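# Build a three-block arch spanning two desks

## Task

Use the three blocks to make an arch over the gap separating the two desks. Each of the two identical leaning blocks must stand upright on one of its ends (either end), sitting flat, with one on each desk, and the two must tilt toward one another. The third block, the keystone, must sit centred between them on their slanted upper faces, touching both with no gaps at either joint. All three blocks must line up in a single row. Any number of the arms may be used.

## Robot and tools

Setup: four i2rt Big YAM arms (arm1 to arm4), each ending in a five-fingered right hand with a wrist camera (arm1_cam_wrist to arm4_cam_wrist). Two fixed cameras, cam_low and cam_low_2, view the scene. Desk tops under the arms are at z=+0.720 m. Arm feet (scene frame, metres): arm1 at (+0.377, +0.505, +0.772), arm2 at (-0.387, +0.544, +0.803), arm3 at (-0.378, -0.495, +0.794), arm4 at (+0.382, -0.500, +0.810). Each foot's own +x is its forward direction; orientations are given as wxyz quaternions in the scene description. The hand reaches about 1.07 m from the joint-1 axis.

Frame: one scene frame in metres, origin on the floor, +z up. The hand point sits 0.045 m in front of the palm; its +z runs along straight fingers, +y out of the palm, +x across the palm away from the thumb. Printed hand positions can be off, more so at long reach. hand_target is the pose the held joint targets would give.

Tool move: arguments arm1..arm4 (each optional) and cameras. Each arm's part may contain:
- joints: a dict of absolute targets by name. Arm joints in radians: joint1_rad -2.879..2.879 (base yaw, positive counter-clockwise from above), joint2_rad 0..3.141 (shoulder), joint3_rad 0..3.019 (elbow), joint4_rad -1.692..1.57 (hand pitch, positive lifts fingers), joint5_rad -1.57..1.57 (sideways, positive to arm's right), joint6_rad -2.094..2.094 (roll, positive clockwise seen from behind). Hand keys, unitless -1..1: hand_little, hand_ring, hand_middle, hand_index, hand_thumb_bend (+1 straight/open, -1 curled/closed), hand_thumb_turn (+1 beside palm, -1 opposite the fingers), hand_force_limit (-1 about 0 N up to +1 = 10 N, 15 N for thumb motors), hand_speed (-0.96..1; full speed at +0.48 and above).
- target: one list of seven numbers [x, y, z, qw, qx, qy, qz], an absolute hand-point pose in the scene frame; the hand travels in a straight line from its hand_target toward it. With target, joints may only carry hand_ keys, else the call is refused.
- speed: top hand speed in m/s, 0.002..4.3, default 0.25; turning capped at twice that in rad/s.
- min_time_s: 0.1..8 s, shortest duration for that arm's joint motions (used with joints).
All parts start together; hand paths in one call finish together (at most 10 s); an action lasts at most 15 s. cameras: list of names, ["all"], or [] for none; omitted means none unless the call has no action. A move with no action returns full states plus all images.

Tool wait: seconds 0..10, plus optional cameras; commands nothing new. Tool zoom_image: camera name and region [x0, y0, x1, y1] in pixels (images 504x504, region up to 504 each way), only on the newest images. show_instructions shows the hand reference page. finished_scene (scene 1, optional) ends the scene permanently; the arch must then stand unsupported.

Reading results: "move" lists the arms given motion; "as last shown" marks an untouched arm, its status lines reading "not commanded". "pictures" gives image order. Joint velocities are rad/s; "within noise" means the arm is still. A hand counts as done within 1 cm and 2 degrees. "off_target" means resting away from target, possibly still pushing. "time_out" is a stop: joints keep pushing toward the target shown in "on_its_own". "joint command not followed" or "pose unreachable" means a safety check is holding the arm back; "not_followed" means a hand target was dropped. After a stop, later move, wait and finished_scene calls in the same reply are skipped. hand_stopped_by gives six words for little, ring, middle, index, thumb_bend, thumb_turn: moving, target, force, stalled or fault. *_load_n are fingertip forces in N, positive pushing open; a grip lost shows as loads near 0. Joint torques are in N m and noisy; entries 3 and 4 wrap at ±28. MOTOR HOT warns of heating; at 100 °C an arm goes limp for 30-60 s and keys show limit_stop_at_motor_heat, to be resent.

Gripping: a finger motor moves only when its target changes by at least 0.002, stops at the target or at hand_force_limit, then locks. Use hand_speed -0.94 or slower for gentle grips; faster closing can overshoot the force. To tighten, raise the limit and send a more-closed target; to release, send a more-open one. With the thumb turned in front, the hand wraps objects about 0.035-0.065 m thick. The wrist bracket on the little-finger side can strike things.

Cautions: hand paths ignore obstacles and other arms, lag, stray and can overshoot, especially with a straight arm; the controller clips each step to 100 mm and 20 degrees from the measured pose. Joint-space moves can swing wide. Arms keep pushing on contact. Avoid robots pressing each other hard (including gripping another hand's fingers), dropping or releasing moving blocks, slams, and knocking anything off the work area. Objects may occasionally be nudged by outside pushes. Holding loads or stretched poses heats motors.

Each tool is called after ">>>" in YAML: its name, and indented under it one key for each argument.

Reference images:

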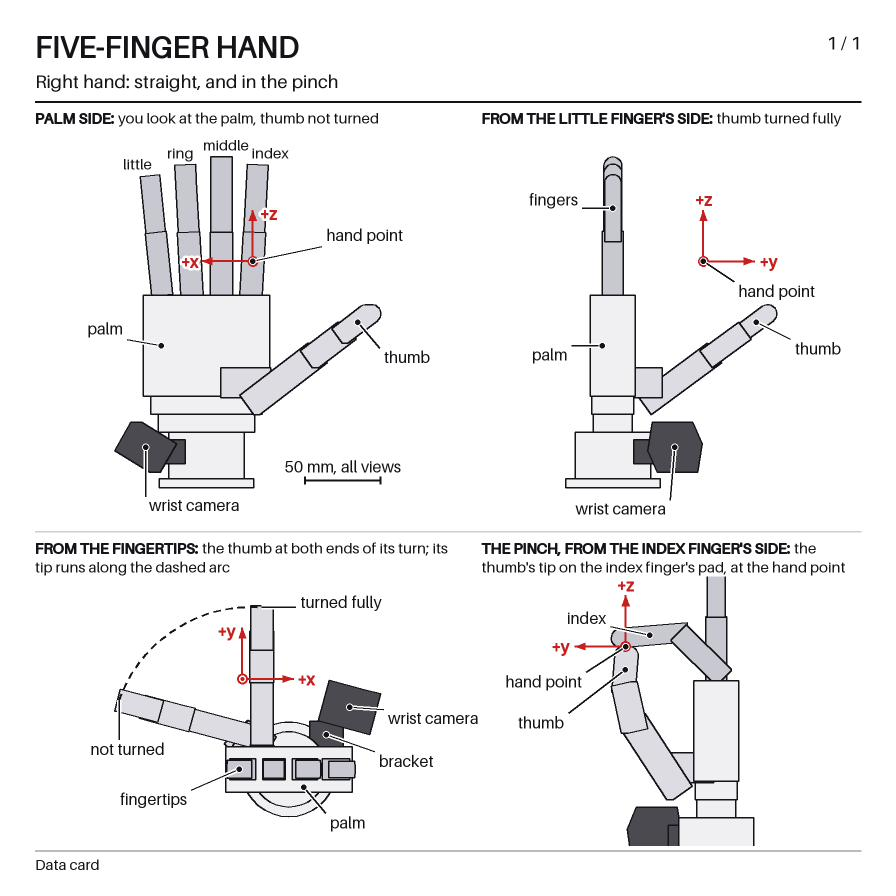

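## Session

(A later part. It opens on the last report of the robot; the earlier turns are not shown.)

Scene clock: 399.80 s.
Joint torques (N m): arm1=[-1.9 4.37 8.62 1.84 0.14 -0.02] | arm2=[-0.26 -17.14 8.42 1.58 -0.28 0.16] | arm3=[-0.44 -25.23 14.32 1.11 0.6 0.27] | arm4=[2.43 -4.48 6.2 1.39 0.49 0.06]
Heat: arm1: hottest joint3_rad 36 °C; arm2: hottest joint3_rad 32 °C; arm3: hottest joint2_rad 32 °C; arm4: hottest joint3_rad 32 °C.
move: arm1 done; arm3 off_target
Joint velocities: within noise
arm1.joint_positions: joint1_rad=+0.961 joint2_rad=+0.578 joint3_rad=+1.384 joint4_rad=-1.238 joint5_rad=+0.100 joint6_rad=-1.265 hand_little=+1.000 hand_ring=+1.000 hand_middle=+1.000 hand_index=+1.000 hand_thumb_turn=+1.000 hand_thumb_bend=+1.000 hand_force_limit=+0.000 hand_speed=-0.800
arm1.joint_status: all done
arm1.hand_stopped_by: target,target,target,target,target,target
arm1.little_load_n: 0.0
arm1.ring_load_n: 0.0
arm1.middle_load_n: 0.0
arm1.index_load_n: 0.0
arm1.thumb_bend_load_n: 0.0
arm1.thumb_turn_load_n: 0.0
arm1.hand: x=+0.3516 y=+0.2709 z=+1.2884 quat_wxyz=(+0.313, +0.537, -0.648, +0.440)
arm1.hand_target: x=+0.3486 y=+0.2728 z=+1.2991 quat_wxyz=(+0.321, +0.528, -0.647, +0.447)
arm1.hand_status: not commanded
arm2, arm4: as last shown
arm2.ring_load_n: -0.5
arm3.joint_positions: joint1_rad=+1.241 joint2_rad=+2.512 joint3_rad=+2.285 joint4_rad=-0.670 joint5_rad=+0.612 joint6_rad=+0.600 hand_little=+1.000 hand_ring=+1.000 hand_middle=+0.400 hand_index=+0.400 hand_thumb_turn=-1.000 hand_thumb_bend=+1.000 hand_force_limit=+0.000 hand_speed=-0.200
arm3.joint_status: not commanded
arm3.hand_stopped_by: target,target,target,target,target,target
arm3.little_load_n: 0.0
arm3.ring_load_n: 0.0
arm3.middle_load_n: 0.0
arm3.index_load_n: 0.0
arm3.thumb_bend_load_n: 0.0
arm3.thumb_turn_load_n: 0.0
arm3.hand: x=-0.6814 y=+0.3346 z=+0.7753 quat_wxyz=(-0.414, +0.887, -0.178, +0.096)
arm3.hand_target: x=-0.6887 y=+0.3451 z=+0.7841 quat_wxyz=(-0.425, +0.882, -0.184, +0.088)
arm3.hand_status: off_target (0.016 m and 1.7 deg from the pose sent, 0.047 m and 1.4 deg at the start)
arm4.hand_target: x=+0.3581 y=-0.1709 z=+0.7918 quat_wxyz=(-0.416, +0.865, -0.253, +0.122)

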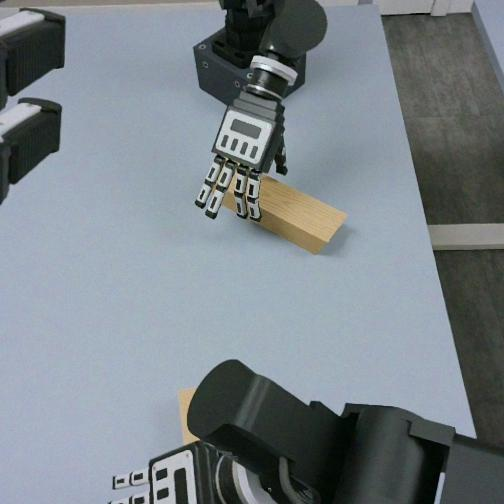

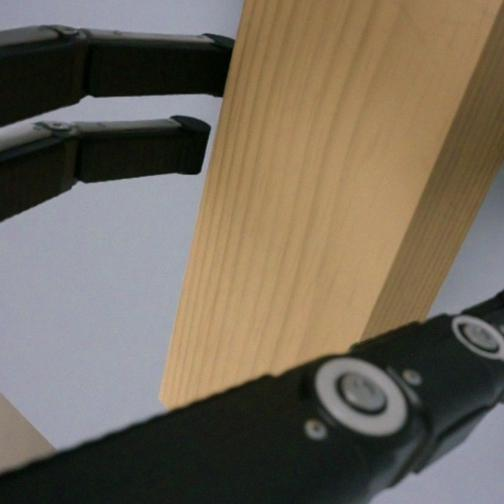

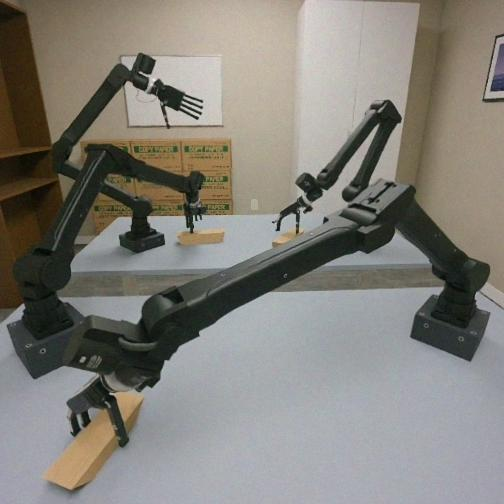

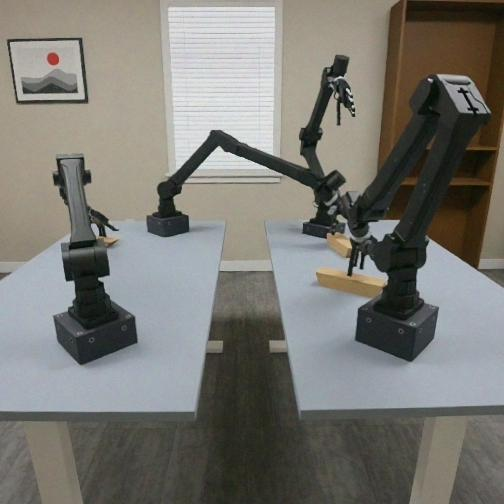

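>>> move:
  arm2: {"target": [0.431, 0.254, 0.797, 0.3313, -0.6894, 0.5805, -0.2790], "speed": 0.1}
  arm3: {"target": [-0.685, 0.352, 0.764, 0.4240, -0.8823, 0.1843, -0.0886], "speed": 0.1}
  arm4: {"target": [0.350, -0.184, 0.790, 0.4157, -0.8650, 0.2529, -0.1216], "speed": 0.1}
  cameras: ["all"]

>>> zoom_image:
  camera: "arm1_cam_wrist"
  region: [170, 100, 370, 280]

>>> zoom_image:
  camera: "cam_low_2"
  region: [310, 220, 400, 310]

>>> zoom_image:
  camera: "cam_low"
  region: [30, 300, 180, 504]

Scene clock: 446.67 s.
Joint torques (N m): arm1=[-2.08 4.42 8.57 1.8 0.15 -0.01] | arm2=[-1.26 -16.44 11.79 0.77 -0.18 -0.04] | arm3=[-1.14 -25.58 14.19 1.94 0.41 0.2] | arm4=[2.2 -3.6 6.04 1.4 0.52 0.05]
Heat: arm1: hottest joint3_rad 37 °C; arm2: hottest joint3_rad 32 °C; arm3: hottest joint3_rad 40 °C; arm4: hottest joint3_rad 31 °C.
move: arm2 off_target; arm3 off_target; arm4 done
Joint velocities: within noise
arm1: as last shown
arm1.thumb_turn_load_n: -0.5
arm1.hand_target: x=+0.3486 y=+0.2728 z=+1.2991 quat_wxyz=(+0.321, +0.529, -0.647, +0.447)
arm2.joint_positions: joint1_rad=+0.354 joint2_rad=+2.459 joint3_rad=+2.195 joint4_rad=-0.516 joint5_rad=-0.477 joint6_rad=-0.388 hand_little=+1.000 hand_ring=+1.000 hand_middle=+0.400 hand_index=+0.400 hand_thumb_turn=-1.000 hand_thumb_bend=+1.000 hand_force_limit=+0.000 hand_speed=-0.200
arm2.joint_status: not commanded
arm2.hand_stopped_by: target,target,target,target,target,target
arm2.little_load_n: -0.5
arm2.ring_load_n: -0.5
arm2.middle_load_n: 0.0
arm2.index_load_n: 0.0
arm2.thumb_bend_load_n: 0.0
arm2.thumb_turn_load_n: 1.5
arm2.hand: x=+0.4264 y=+0.2683 z=+0.8056 quat_wxyz=(-0.336, +0.686, -0.584, +0.273)
arm2.hand_target: x=+0.4301 y=+0.2543 z=+0.7973 quat_wxyz=(-0.331, +0.689, -0.581, +0.280)
arm2.hand_status: off_target (0.017 m and 1.0 deg from the pose sent, 0.044 m and 0.5 deg at the start)
arm3.joint_positions: joint1_rad=+1.241 joint2_rad=+2.542 joint3_rad=+2.296 joint4_rad=-0.663 joint5_rad=+0.612 joint6_rad=+0.601 hand_little=+1.000 hand_ring=+1.000 hand_middle=+0.400 hand_index=+0.400 hand_thumb_turn=-1.000 hand_thumb_bend=+1.000 hand_force_limit=+0.000 hand_speed=-0.200
arm3.joint_status: not commanded
arm3.hand_stopped_by: target,target,target,target,target,target
arm3.little_load_n: 0.0
arm3.ring_load_n: -0.5
arm3.middle_load_n: 0.0
arm3.index_load_n: 0.0
arm3.thumb_bend_load_n: 0.0
arm3.thumb_turn_load_n: 0.0
arm3.hand: x=-0.6815 y=+0.3349 z=+0.7556 quat_wxyz=(-0.410, +0.890, -0.176, +0.099)
arm3.hand_target: x=-0.6845 y=+0.3508 z=+0.7645 quat_wxyz=(-0.425, +0.882, -0.184, +0.088)
arm3.hand_status: off_target (0.019 m and 2.4 deg from the pose sent, 0.021 m and 1.7 deg at the start)
arm4.joint_positions: joint1_rad=-0.490 joint2_rad=+1.144 joint3_rad=+0.263 joint4_rad=-0.001 joint5_rad=+0.657 joint6_rad=+0.643 hand_little=+1.000 hand_ring=+1.000 hand_middle=+0.400 hand_index=+0.400 hand_thumb_turn=-1.000 hand_thumb_bend=+1.000 hand_force_limit=+0.000 hand_speed=-0.200
arm4.joint_status: not commanded
arm4.hand_stopped_by: target,target,target,target,target,target
arm4.little_load_n: 0.0
arm4.ring_load_n: 0.0
arm4.middle_load_n: 0.0
arm4.index_load_n: 0.0
arm4.thumb_bend_load_n: 0.0
arm4.thumb_turn_load_n: 0.0
arm4.hand: x=+0.3518 y=-0.1784 z=+0.7921 quat_wxyz=(-0.419, +0.863, -0.253, +0.122)
arm4.hand_target: x=+0.3501 y=-0.1839 z=+0.7898 quat_wxyz=(-0.416, +0.865, -0.253, +0.122)
arm4.hand_status: done (0.006 m and 0.4 deg from the pose sent, 0.022 m and 0.5 deg at the start)
pictures: arm1_cam_wrist, arm2_cam_wrist, arm3_cam_wrist, arm4_cam_wrist, cam_low, cam_low_2

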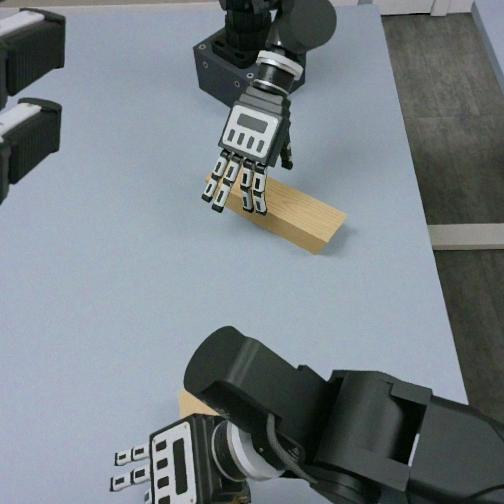

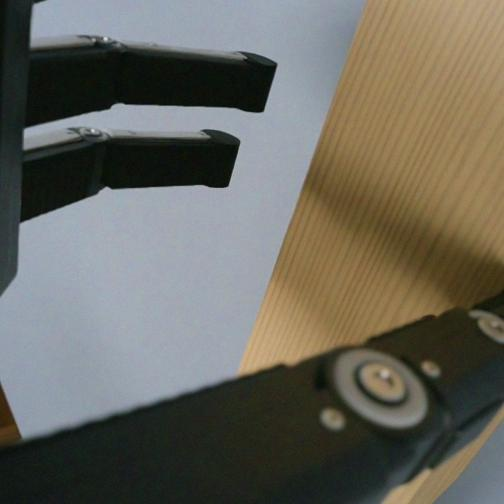

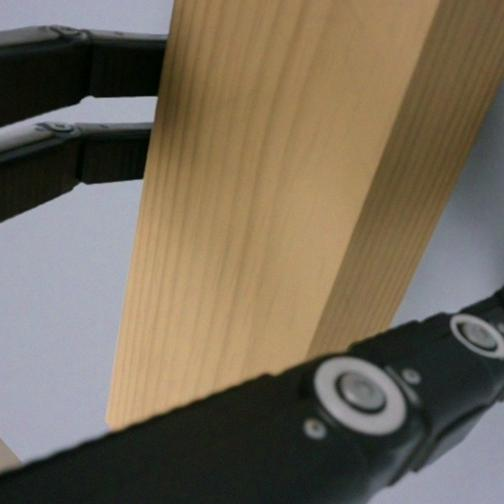

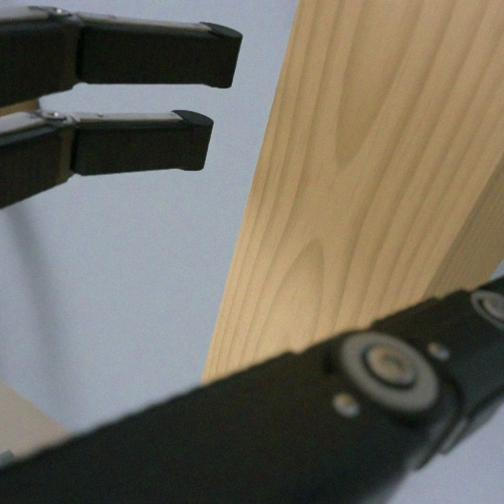

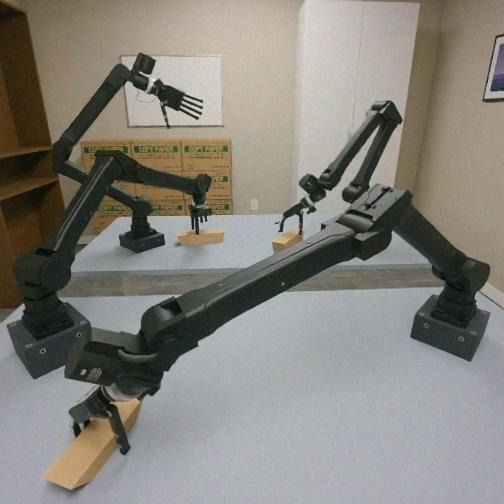

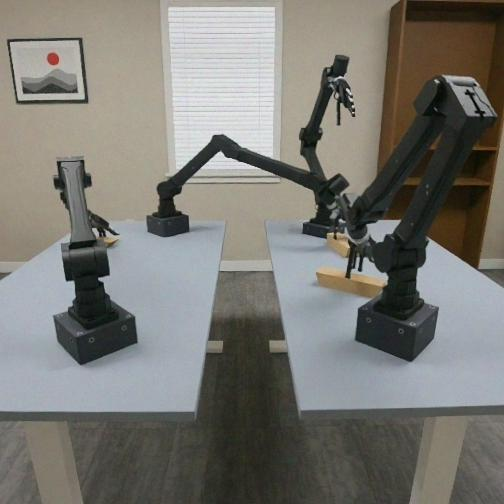

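Scaled by 2.520 from the camera's image (finer frame: 720x720).

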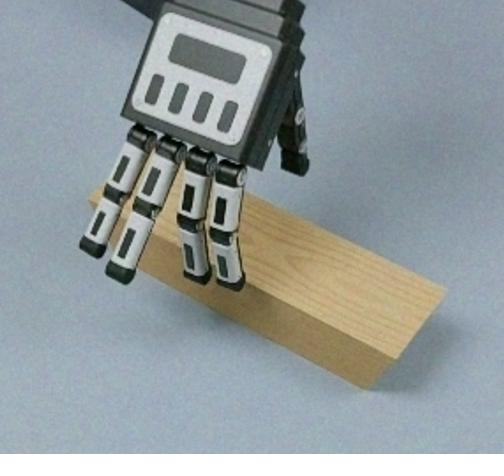

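Scaled by 5.600 from the camera's image (finer frame: 720x720).

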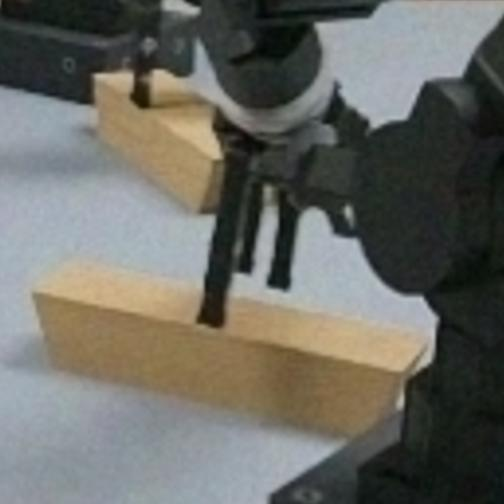

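Scaled by 2.471 from the camera's image (finer frame: 720x720).

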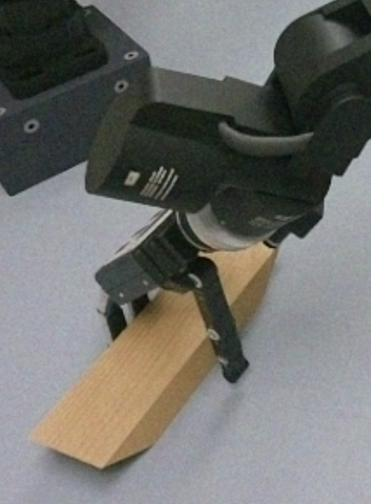

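>>> move:
  arm2: {"target": [0.433, 0.238, 0.783, 0.3313, -0.6894, 0.5805, -0.2790], "speed": 0.1}
  arm3: {"target": [-0.6865, 0.360, 0.758, 0.4240, -0.8823, 0.1843, -0.0886], "speed": 0.1}
  arm4: {"target": [0.350, -0.184, 0.751, 0.4157, -0.8650, 0.2529, -0.1216], "speed": 0.1}
  cameras: ["all"]

>>> zoom_image:
  camera: "arm1_cam_wrist"
  region: [170, 100, 370, 280]

>>> zoom_image:
  camera: "cam_low_2"
  region: [310, 220, 400, 310]

>>> zoom_image:
  camera: "cam_low"
  region: [30, 300, 180, 504]

Scene clock: 476.90 s.
Joint torques (N m): arm1=[-1.73 4.37 8.61 1.81 0.14 -0.01] | arm2=[-2.2 -15.91 11.51 0.88 -0.03 -0.12] | arm3=[-1.44 -25.41 14.22 1.2 0.36 0.17] | arm4=[2.55 -3.14 4.38 2.88 0.51 0]
Heat: arm1: hottest joint3_rad 37 °C; arm2: hottest joint3_rad 33 °C; arm3: hottest joint3_rad 41 °C; arm4: hottest joint3_rad 32 °C.
move: arm2 off_target; arm3 off_target; arm4 done
Joint velocities: within noise
arm1: as last shown
arm1.thumb_turn_load_n: 0.0
arm2.joint_positions: joint1_rad=+0.349 joint2_rad=+2.490 joint3_rad=+2.249 joint4_rad=-0.530 joint5_rad=-0.493 joint6_rad=-0.390 hand_little=+1.000 hand_ring=+1.000 hand_middle=+0.400 hand_index=+0.400 hand_thumb_turn=-1.000 hand_thumb_bend=+1.000 hand_force_limit=+0.000 hand_speed=-0.200
arm2.joint_status: not commanded
arm2.hand_stopped_by: target,target,target,target,target,target
arm2.little_load_n: 0.0
arm2.ring_load_n: 0.0
arm2.middle_load_n: 0.0
arm2.index_load_n: 0.0
arm2.thumb_bend_load_n: 0.5
arm2.thumb_turn_load_n: 3.0
arm2.hand: x=+0.4338 y=+0.2632 z=+0.8055 quat_wxyz=(-0.342, +0.686, -0.580, +0.275)
arm2.hand_target: x=+0.4310 y=+0.2391 z=+0.7833 quat_wxyz=(-0.332, +0.689, -0.581, +0.280)
arm2.hand_status: off_target (0.034 m and 1.4 deg from the pose sent, 0.038 m and 1.0 deg at the start)
arm3.joint_positions: joint1_rad=+1.241 joint2_rad=+2.584 joint3_rad=+2.368 joint4_rad=-0.667 joint5_rad=+0.611 joint6_rad=+0.601 hand_little=+1.000 hand_ring=+1.000 hand_middle=+0.400 hand_index=+0.400 hand_thumb_turn=-1.000 hand_thumb_bend=+1.000 hand_force_limit=+0.000 hand_speed=-0.200
arm3.joint_status: not commanded
arm3.hand_stopped_by: target,target,target,target,target,target
arm3.little_load_n: -0.5
arm3.ring_load_n: 0.0
arm3.middle_load_n: -0.5
arm3.index_load_n: 0.0
arm3.thumb_bend_load_n: 0.0
arm3.thumb_turn_load_n: 0.0
arm3.hand: x=-0.6877 y=+0.3484 z=+0.7558 quat_wxyz=(-0.419, +0.885, -0.180, +0.092)
arm3.hand_target: x=-0.6862 y=+0.3593 z=+0.7582 quat_wxyz=(-0.425, +0.882, -0.184, +0.088)
arm3.hand_status: off_target (0.012 m and 1.0 deg from the pose sent, 0.026 m and 2.4 deg at the start)
arm4.joint_positions: joint1_rad=-0.490 joint2_rad=+1.335 joint3_rad=+0.226 joint4_rad=+0.215 joint5_rad=+0.657 joint6_rad=+0.648 hand_little=+1.000 hand_ring=+1.000 hand_middle=+0.400 hand_index=+0.400 hand_thumb_turn=-1.000 hand_thumb_bend=+1.000 hand_force_limit=+0.000 hand_speed=-0.200
arm4.joint_status: not commanded
arm4.hand_stopped_by: target,target,target,target,target,target
arm4.little_load_n: 0.0
arm4.ring_load_n: 0.0
arm4.middle_load_n: 0.0
arm4.index_load_n: -0.5
arm4.thumb_bend_load_n: 0.0
arm4.thumb_turn_load_n: 0.0
arm4.hand: x=+0.3522 y=-0.1815 z=+0.7544 quat_wxyz=(-0.415, +0.865, -0.253, +0.124)
arm4.hand_target: x=+0.3501 y=-0.1841 z=+0.7511 quat_wxyz=(-0.416, +0.865, -0.253, +0.122)
arm4.hand_status: done (0.005 m and 0.3 deg from the pose sent, 0.042 m and 0.5 deg at the start)
pictures: arm1_cam_wrist, arm2_cam_wrist, arm3_cam_wrist, arm4_cam_wrist, cam_low, cam_low_2

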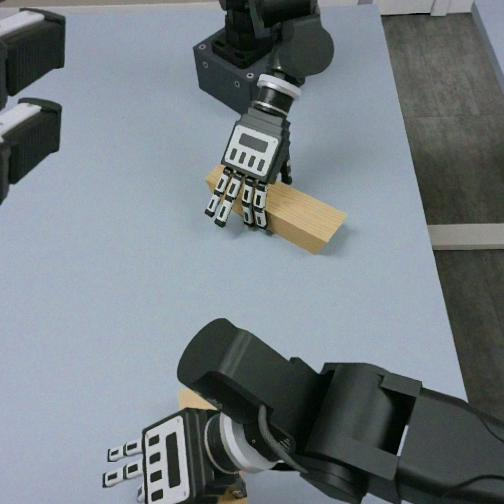

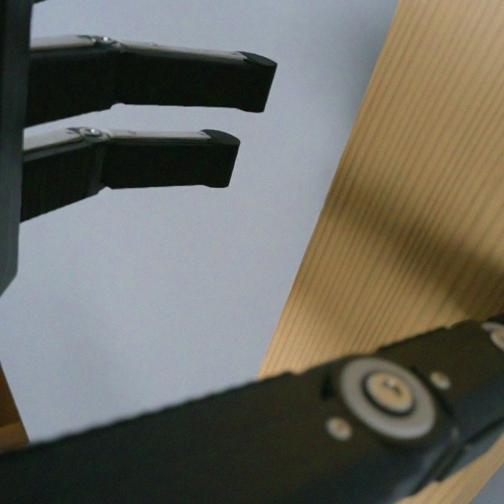

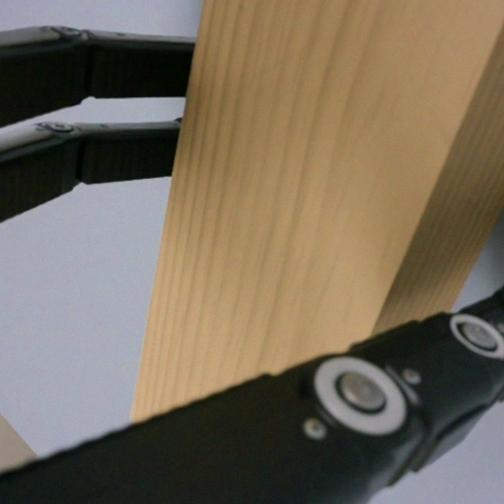

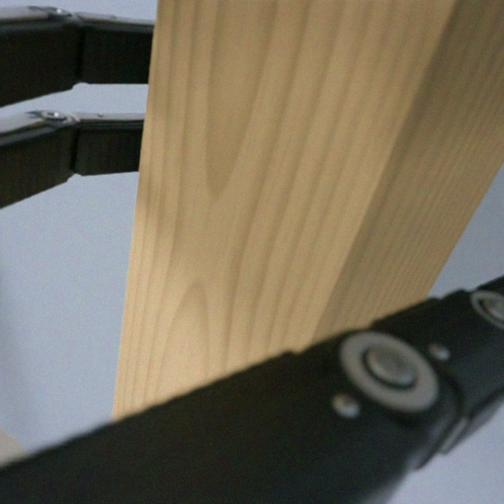

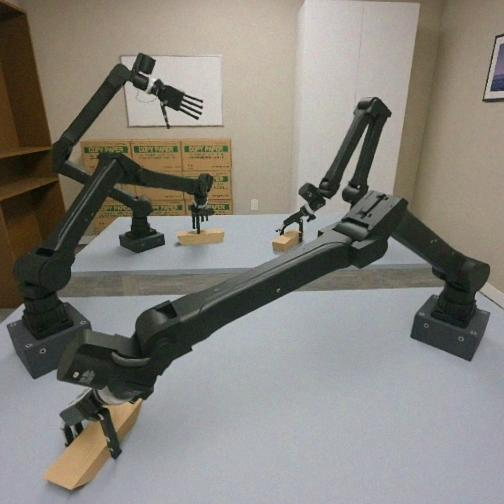

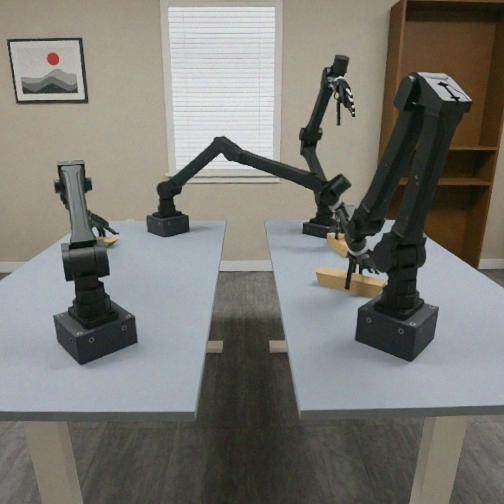

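Scaled by 2.520 from the camera's image (finer frame: 720x720).

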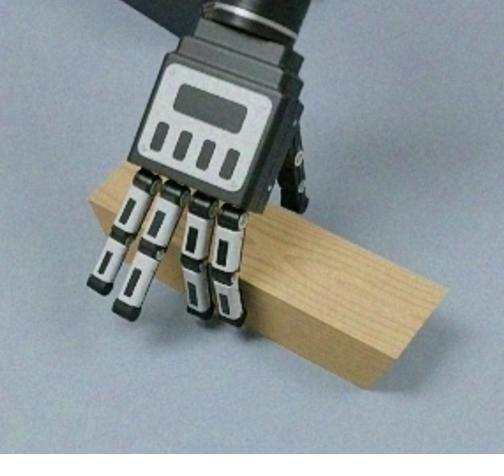

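Scaled by 5.600 from the camera's image (finer frame: 720x720).

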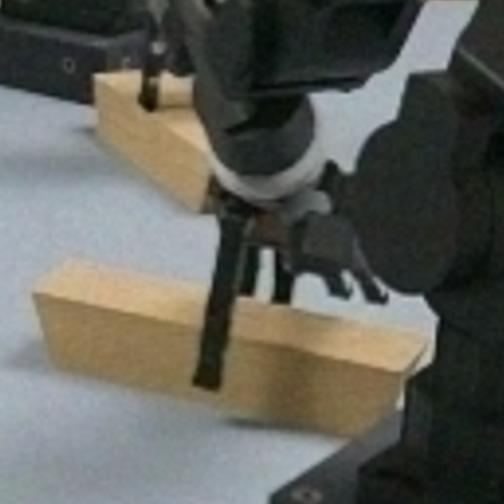

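Scaled by 2.471 from the camera's image (finer frame: 720x720).

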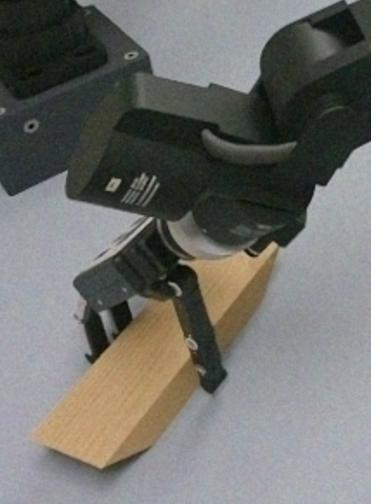

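>>> move:
  arm2: {"target": [0.428, 0.255, 0.825, 0.3313, -0.6894, 0.5805, -0.2790], "speed": 0.1}

>>> move:
  arm2: {"target": [0.409, 0.240, 0.81, 0.3313, -0.6894, 0.5805, -0.2790], "speed": 0.1}
  arm3: {"joints": {"hand_speed": -0.8, "hand_force_limit": -0.2, "hand_index": -0.2, "hand_middle": -0.2}}
  arm4: {"joints": {"hand_speed": -0.8, "hand_force_limit": -0.2, "hand_index": -0.2, "hand_middle": -0.2}}
  cameras: ["all"]

>>> zoom_image:
  camera: "arm1_cam_wrist"
  region: [170, 100, 370, 280]

>>> zoom_image:
  camera: "cam_low_2"
  region: [310, 220, 400, 310]

Scene clock: 484.53 s.
Joint torques (N m): arm1=[-1.96 4.42 8.59 1.88 0.14 -0.02] | arm2=[-0.97 -20.13 9.11 0.72 -0.07 0.05] | arm3=[-1.44 -25.35 14.17 1.16 0.36 0.18] | arm4=[2.67 -3.08 4.41 2.92 0.53 -0.02]
Heat: arm1: hottest joint3_rad 37 °C; arm2: hottest joint3_rad 34 °C; arm3: hottest joint3_rad 42 °C; arm4: hottest joint3_rad 31 °C.
move: arm2 off_target
Joint velocities: within noise
arm1, arm3, arm4: as last shown
arm2.joint_positions: joint1_rad=+0.349 joint2_rad=+2.476 joint3_rad=+2.249 joint4_rad=-0.564 joint5_rad=-0.481 joint6_rad=-0.398 hand_little=+1.000 hand_ring=+1.000 hand_middle=+0.400 hand_index=+0.400 hand_thumb_turn=-1.000 hand_thumb_bend=+1.000 hand_force_limit=+0.000 hand_speed=-0.200
arm2.joint_status: not commanded
arm2.hand_stopped_by: target,target,target,target,target,target
arm2.little_load_n: 0.0
arm2.ring_load_n: 0.0
arm2.middle_load_n: 0.0
arm2.index_load_n: 0.0
arm2.thumb_bend_load_n: 0.0
arm2.thumb_turn_load_n: 0.0
arm2.hand: x=+0.4286 y=+0.2630 z=+0.8118 quat_wxyz=(-0.334, +0.688, -0.584, +0.270)
arm2.hand_target: x=+0.4280 y=+0.2553 z=+0.8250 quat_wxyz=(-0.331, +0.689, -0.581, +0.279)
arm2.hand_status: off_target (0.015 m and 1.2 deg from the pose sent, 0.022 m and 1.4 deg at the start)
arm3.little_load_n: 0.0
arm3.middle_load_n: 0.0
arm4.index_load_n: 0.0
arm4.hand_target: x=+0.3501 y=-0.1841 z=+0.7511 quat_wxyz=(-0.415, +0.865, -0.253, +0.122)
pictures: none

Scene clock: 486.17 s.
Joint torques (N m): arm1=[-1.79 4.42 8.61 1.87 0.15 -0.01] | arm2=[-1.14 -19.78 7.82 1.48 -0.26 0.04] | arm3=[-1.32 -25.52 14.04 1.13 0.37 0.18] | arm4=[2.02 -3.31 4.44 2.89 0.38 -0.01]
Heat: arm1: hottest joint3_rad 37 °C; arm2: hottest joint3_rad 34 °C; arm3: hottest joint3_rad 42 °C; arm4: hottest joint3_rad 31 °C.
move: arm2 off_target; arm3 off_target; arm4 off_target
Joint velocities: within noise
arm1: as last shown
arm2.joint_positions: joint1_rad=+0.322 joint2_rad=+2.455 joint3_rad=+2.183 joint4_rad=-0.538 joint5_rad=-0.495 joint6_rad=-0.421 hand_little=+1.000 hand_ring=+1.000 hand_middle=+0.400 hand_index=+0.400 hand_thumb_turn=-1.000 hand_thumb_bend=+1.000 hand_force_limit=+0.000 hand_speed=-0.200
arm2.joint_status: not commanded
arm2.hand_stopped_by: target,target,target,target,target,target
arm2.little_load_n: 0.0
arm2.ring_load_n: 0.0
arm2.middle_load_n: 0.0
arm2.index_load_n: 0.0
arm2.thumb_bend_load_n: 0.0
arm2.thumb_turn_load_n: 0.0
arm2.hand: x=+0.4098 y=+0.2476 z=+0.8009 quat_wxyz=(-0.331, +0.689, -0.587, +0.267)
arm2.hand_target: x=+0.4090 y=+0.2398 z=+0.8101 quat_wxyz=(-0.331, +0.689, -0.581, +0.279)
arm2.hand_status: off_target (0.012 m and 1.5 deg from the pose sent, 0.030 m and 1.2 deg at the start)
arm3.joint_positions: joint1_rad=+1.240 joint2_rad=+2.586 joint3_rad=+2.369 joint4_rad=-0.667 joint5_rad=+0.611 joint6_rad=+0.601 hand_little=+1.000 hand_ring=+1.000 hand_middle=+0.053 hand_index=+0.014 hand_thumb_turn=-1.000 hand_thumb_bend=+1.000 hand_force_limit=-0.200 hand_speed=-0.800
arm3.joint_status: hand_middle off_target (ended at +0.053, target -0.200); hand_index off_target (ended at +0.014, target -0.200); the others done
arm3.hand_stopped_by: target,target,force,force,target,target
arm3.little_load_n: 0.0
arm3.ring_load_n: 0.0
arm3.middle_load_n: 9.5
arm3.index_load_n: 5.0
arm3.thumb_bend_load_n: 1.0
arm3.thumb_turn_load_n: 2.0
arm3.hand: x=-0.6868 y=+0.3489 z=+0.7549 quat_wxyz=(-0.419, +0.885, -0.180, +0.093)
arm3.hand_target: x=-0.6861 y=+0.3593 z=+0.7583 quat_wxyz=(-0.425, +0.882, -0.184, +0.088)
arm3.hand_status: not commanded
arm4.joint_positions: joint1_rad=-0.490 joint2_rad=+1.337 joint3_rad=+0.226 joint4_rad=+0.216 joint5_rad=+0.659 joint6_rad=+0.649 hand_little=+1.000 hand_ring=+1.000 hand_middle=+0.052 hand_index=+0.033 hand_thumb_turn=-1.000 hand_thumb_bend=+1.000 hand_force_limit=-0.200 hand_speed=-0.800
arm4.joint_status: hand_middle off_target (ended at +0.052, target -0.200); hand_index off_target (ended at +0.033, target -0.200); the others done
arm4.hand_stopped_by: target,target,force,force,target,target
arm4.little_load_n: 0.0
arm4.ring_load_n: 0.0
arm4.middle_load_n: 6.0
arm4.index_load_n: 5.5
arm4.thumb_bend_load_n: 0.5
arm4.thumb_turn_load_n: 0.0
arm4.hand: x=+0.3526 y=-0.1813 z=+0.7543 quat_wxyz=(-0.415, +0.865, -0.254, +0.125)
arm4.hand_target: x=+0.3501 y=-0.1841 z=+0.7511 quat_wxyz=(-0.415, +0.865, -0.253, +0.122)
arm4.hand_status: not commanded
pictures: arm1_cam_wrist, arm2_cam_wrist, arm3_cam_wrist, arm4_cam_wrist, cam_low, cam_low_2

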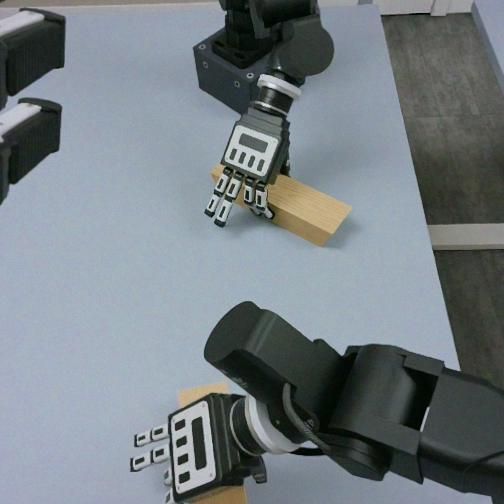

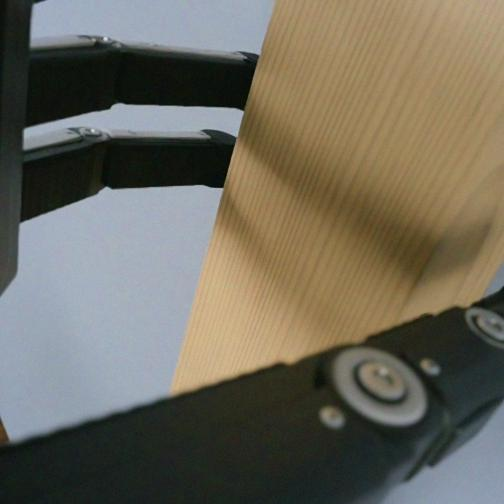

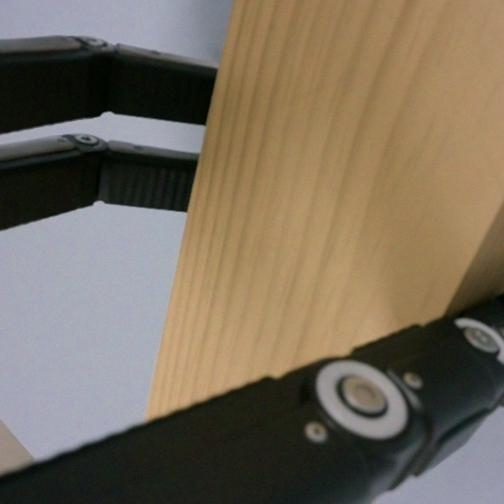

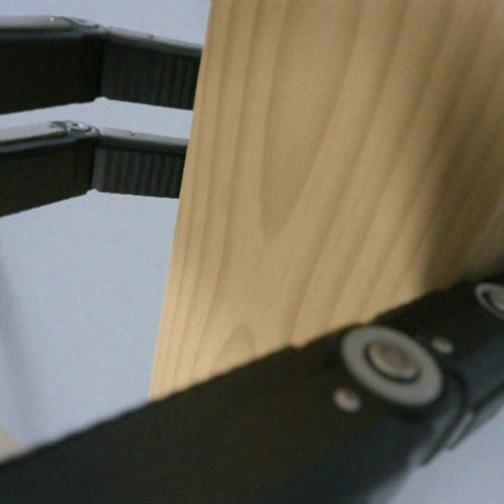

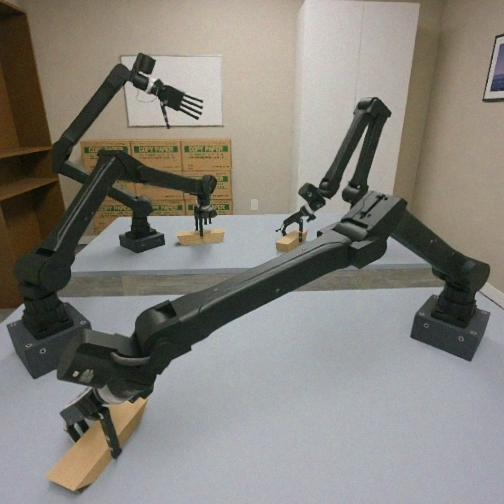

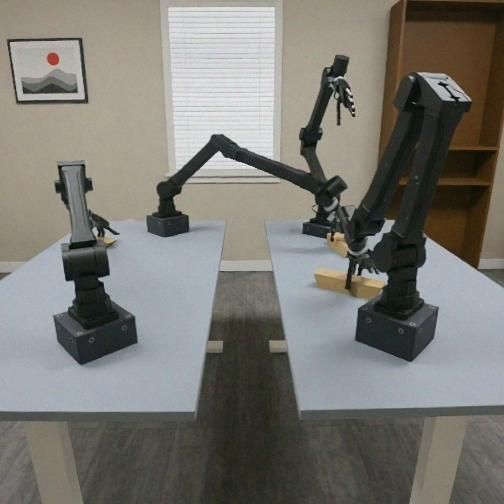

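Scaled by 2.520 from the camera's image (finer frame: 720x720).

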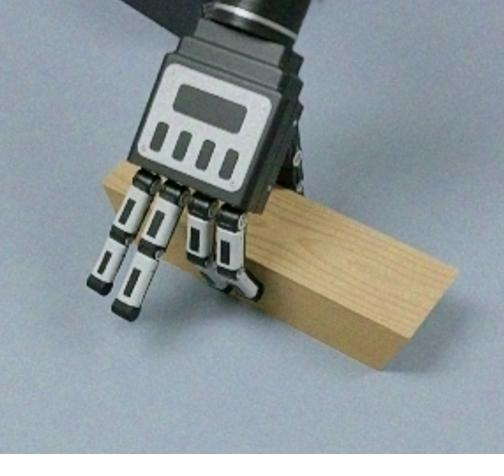

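Scaled by 5.600 from the camera's image (finer frame: 720x720).

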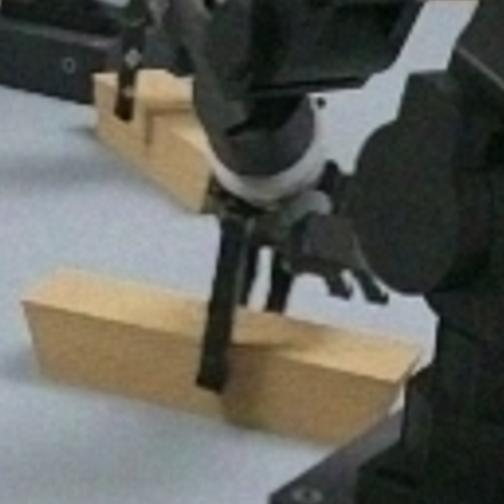

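>>> move:
  arm2: {"target": [0.415, 0.241, 0.785, 0.3313, -0.6894, 0.5805, -0.2790], "speed": 0.08}
  arm3: {"target": [-0.6865, 0.358, 0.800, 0.4240, -0.8823, 0.1843, -0.0886], "speed": 0.06}
  arm4: {"target": [0.350, -0.184, 0.800, 0.4157, -0.8650, 0.2529, -0.1216], "speed": 0.06}
  cameras: ["all"]

>>> zoom_image:
  camera: "arm1_cam_wrist"
  region: [170, 100, 370, 280]

>>> zoom_image:
  camera: "cam_low_2"
  region: [310, 220, 400, 310]

>>> zoom_image:
  camera: "cam_low"
  region: [30, 300, 180, 504]

Scene clock: 504.37 s.
Joint torques (N m): arm1=[-1.73 4.6 8.64 1.89 0.13 -0.01] | arm2=[-0.62 -17.38 8.4 1.57 -0.16 0.08] | arm3=[-1.32 -29.92 14.09 0.91 0.41 0.18] | arm4=[2.37 -3.14 9.7 1.18 0.51 0]
Heat: arm1: hottest joint3_rad 37 °C; arm2: hottest joint3_rad 32 °C; arm3: hottest joint3_rad 42 °C; arm4: hottest joint3_rad 31 °C.
move: arm2 off_target; arm3 off_target; arm4 off_target
Joint velocities: within noise
arm1: as last shown
arm2.joint_positions: joint1_rad=+0.322 joint2_rad=+2.455 joint3_rad=+2.183 joint4_rad=-0.504 joint5_rad=-0.495 joint6_rad=-0.421 hand_little=+1.000 hand_ring=+1.000 hand_middle=+0.400 hand_index=+0.400 hand_thumb_turn=-1.000 hand_thumb_bend=+1.000 hand_force_limit=+0.000 hand_speed=-0.200
arm2.joint_status: not commanded
arm2.hand_stopped_by: target,target,target,target,target,target
arm2.little_load_n: 0.0
arm2.ring_load_n: 0.0
arm2.middle_load_n: 0.0
arm2.index_load_n: 0.0
arm2.thumb_bend_load_n: 0.0
arm2.thumb_turn_load_n: 0.0
arm2.hand: x=+0.4165 y=+0.2442 z=+0.8051 quat_wxyz=(-0.335, +0.687, -0.580, +0.282)
arm2.hand_target: x=+0.4144 y=+0.2411 z=+0.7853 quat_wxyz=(-0.331, +0.689, -0.581, +0.279)
arm2.hand_status: off_target (0.020 m and 0.6 deg from the pose sent, 0.018 m and 1.5 deg at the start)
arm3.joint_positions: joint1_rad=+1.240 joint2_rad=+2.586 joint3_rad=+2.386 joint4_rad=-0.730 joint5_rad=+0.611 joint6_rad=+0.601 hand_little=+1.000 hand_ring=+1.000 hand_middle=+0.053 hand_index=+0.014 hand_thumb_turn=-1.000 hand_thumb_bend=+1.000 hand_force_limit=-0.200 hand_speed=-0.800
arm3.joint_status: not commanded
arm3.hand_stopped_by: target,target,force,force,target,target
arm3.little_load_n: 0.0
arm3.ring_load_n: 0.0
arm3.middle_load_n: 8.0
arm3.index_load_n: 5.5
arm3.thumb_bend_load_n: 1.0
arm3.thumb_turn_load_n: 1.5
arm3.hand: x=-0.6831 y=+0.3404 z=+0.7549 quat_wxyz=(-0.402, +0.893, -0.174, +0.104)
arm3.hand_target: x=-0.6857 y=+0.3563 z=+0.8004 quat_wxyz=(-0.425, +0.882, -0.184, +0.088)
arm3.hand_status: off_target (0.048 m and 3.6 deg from the pose sent, 0.046 m and 1.0 deg at the start)
arm4.joint_positions: joint1_rad=-0.490 joint2_rad=+1.094 joint3_rad=+0.236 joint4_rad=-0.061 joint5_rad=+0.658 joint6_rad=+0.648 hand_little=+1.000 hand_ring=+1.000 hand_middle=+0.051 hand_index=+0.033 hand_thumb_turn=-1.000 hand_thumb_bend=+1.000 hand_force_limit=-0.200 hand_speed=-0.800
arm4.joint_status: not commanded
arm4.hand_stopped_by: target,target,force,force,target,target
arm4.little_load_n: 0.0
arm4.ring_load_n: 0.0
arm4.middle_load_n: 0.5
arm4.index_load_n: 0.0
arm4.thumb_bend_load_n: 0.0
arm4.thumb_turn_load_n: 0.0
arm4.hand: x=+0.3577 y=-0.1972 z=+0.7877 quat_wxyz=(-0.406, +0.869, -0.250, +0.131)
arm4.hand_target: x=+0.3502 y=-0.1842 z=+0.8001 quat_wxyz=(-0.416, +0.865, -0.253, +0.121)
arm4.hand_status: off_target (0.020 m and 1.6 deg from the pose sent, 0.046 m and 0.4 deg at the start)
pictures: arm1_cam_wrist, arm2_cam_wrist, arm3_cam_wrist, arm4_cam_wrist, cam_low, cam_low_2

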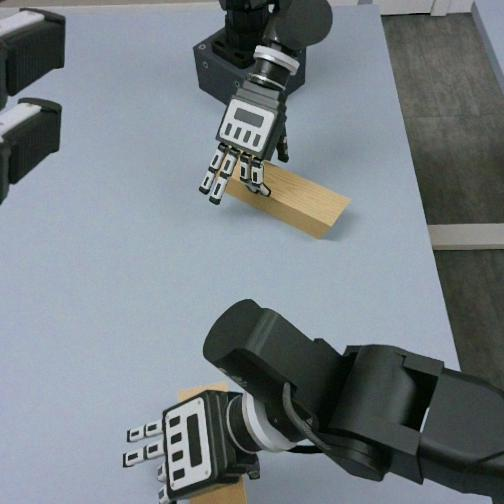

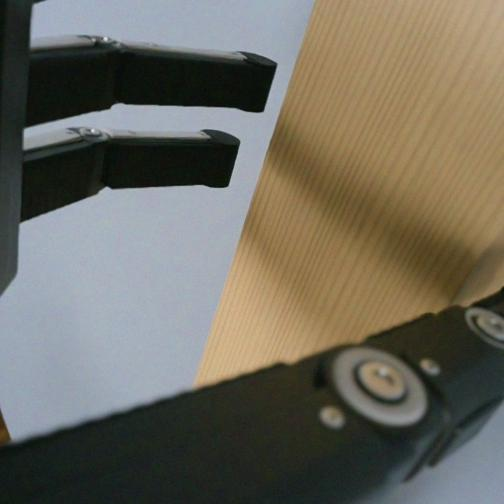

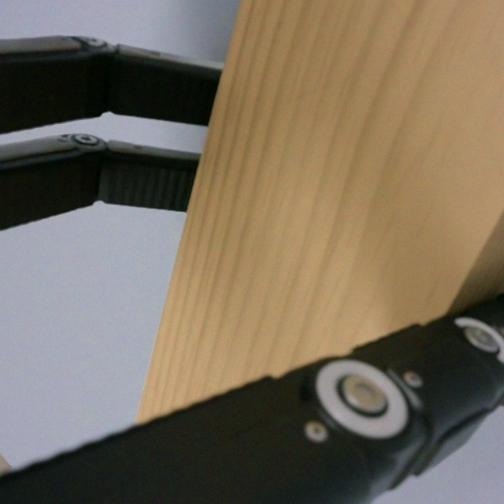

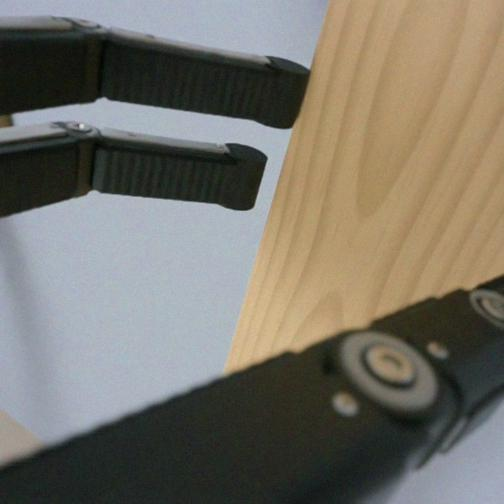

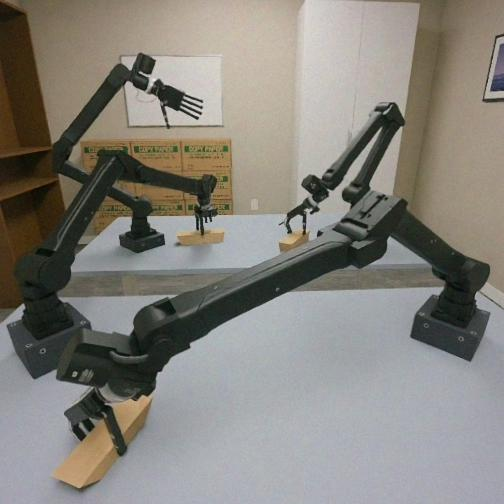

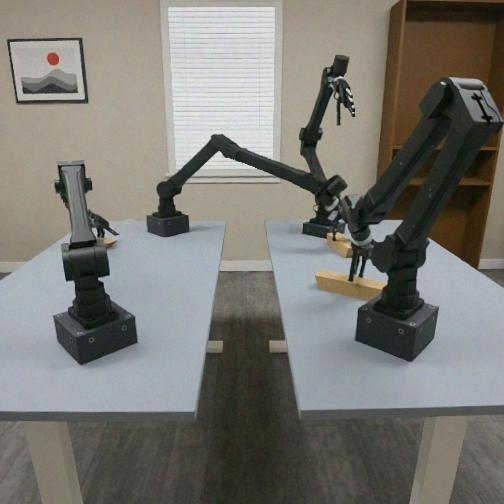

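Scaled by 2.520 from the camera's image (finer frame: 720x720).

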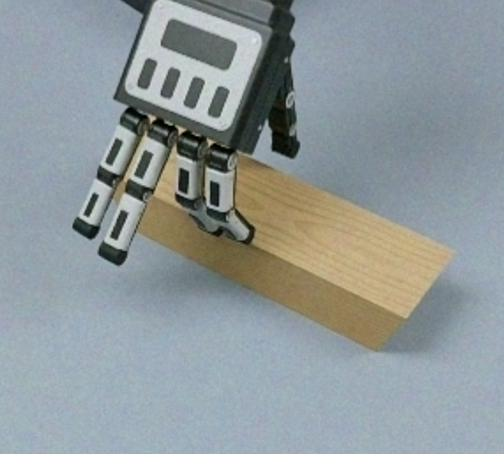

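Scaled by 5.600 from the camera's image (finer frame: 720x720).

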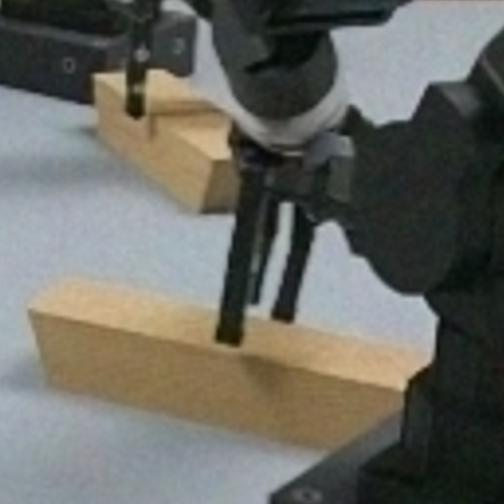

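Scaled by 2.471 from the camera's image (finer frame: 720x720).

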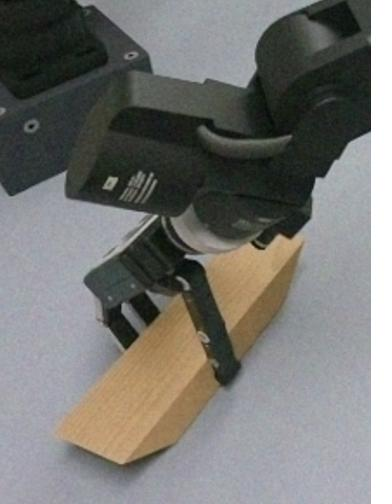

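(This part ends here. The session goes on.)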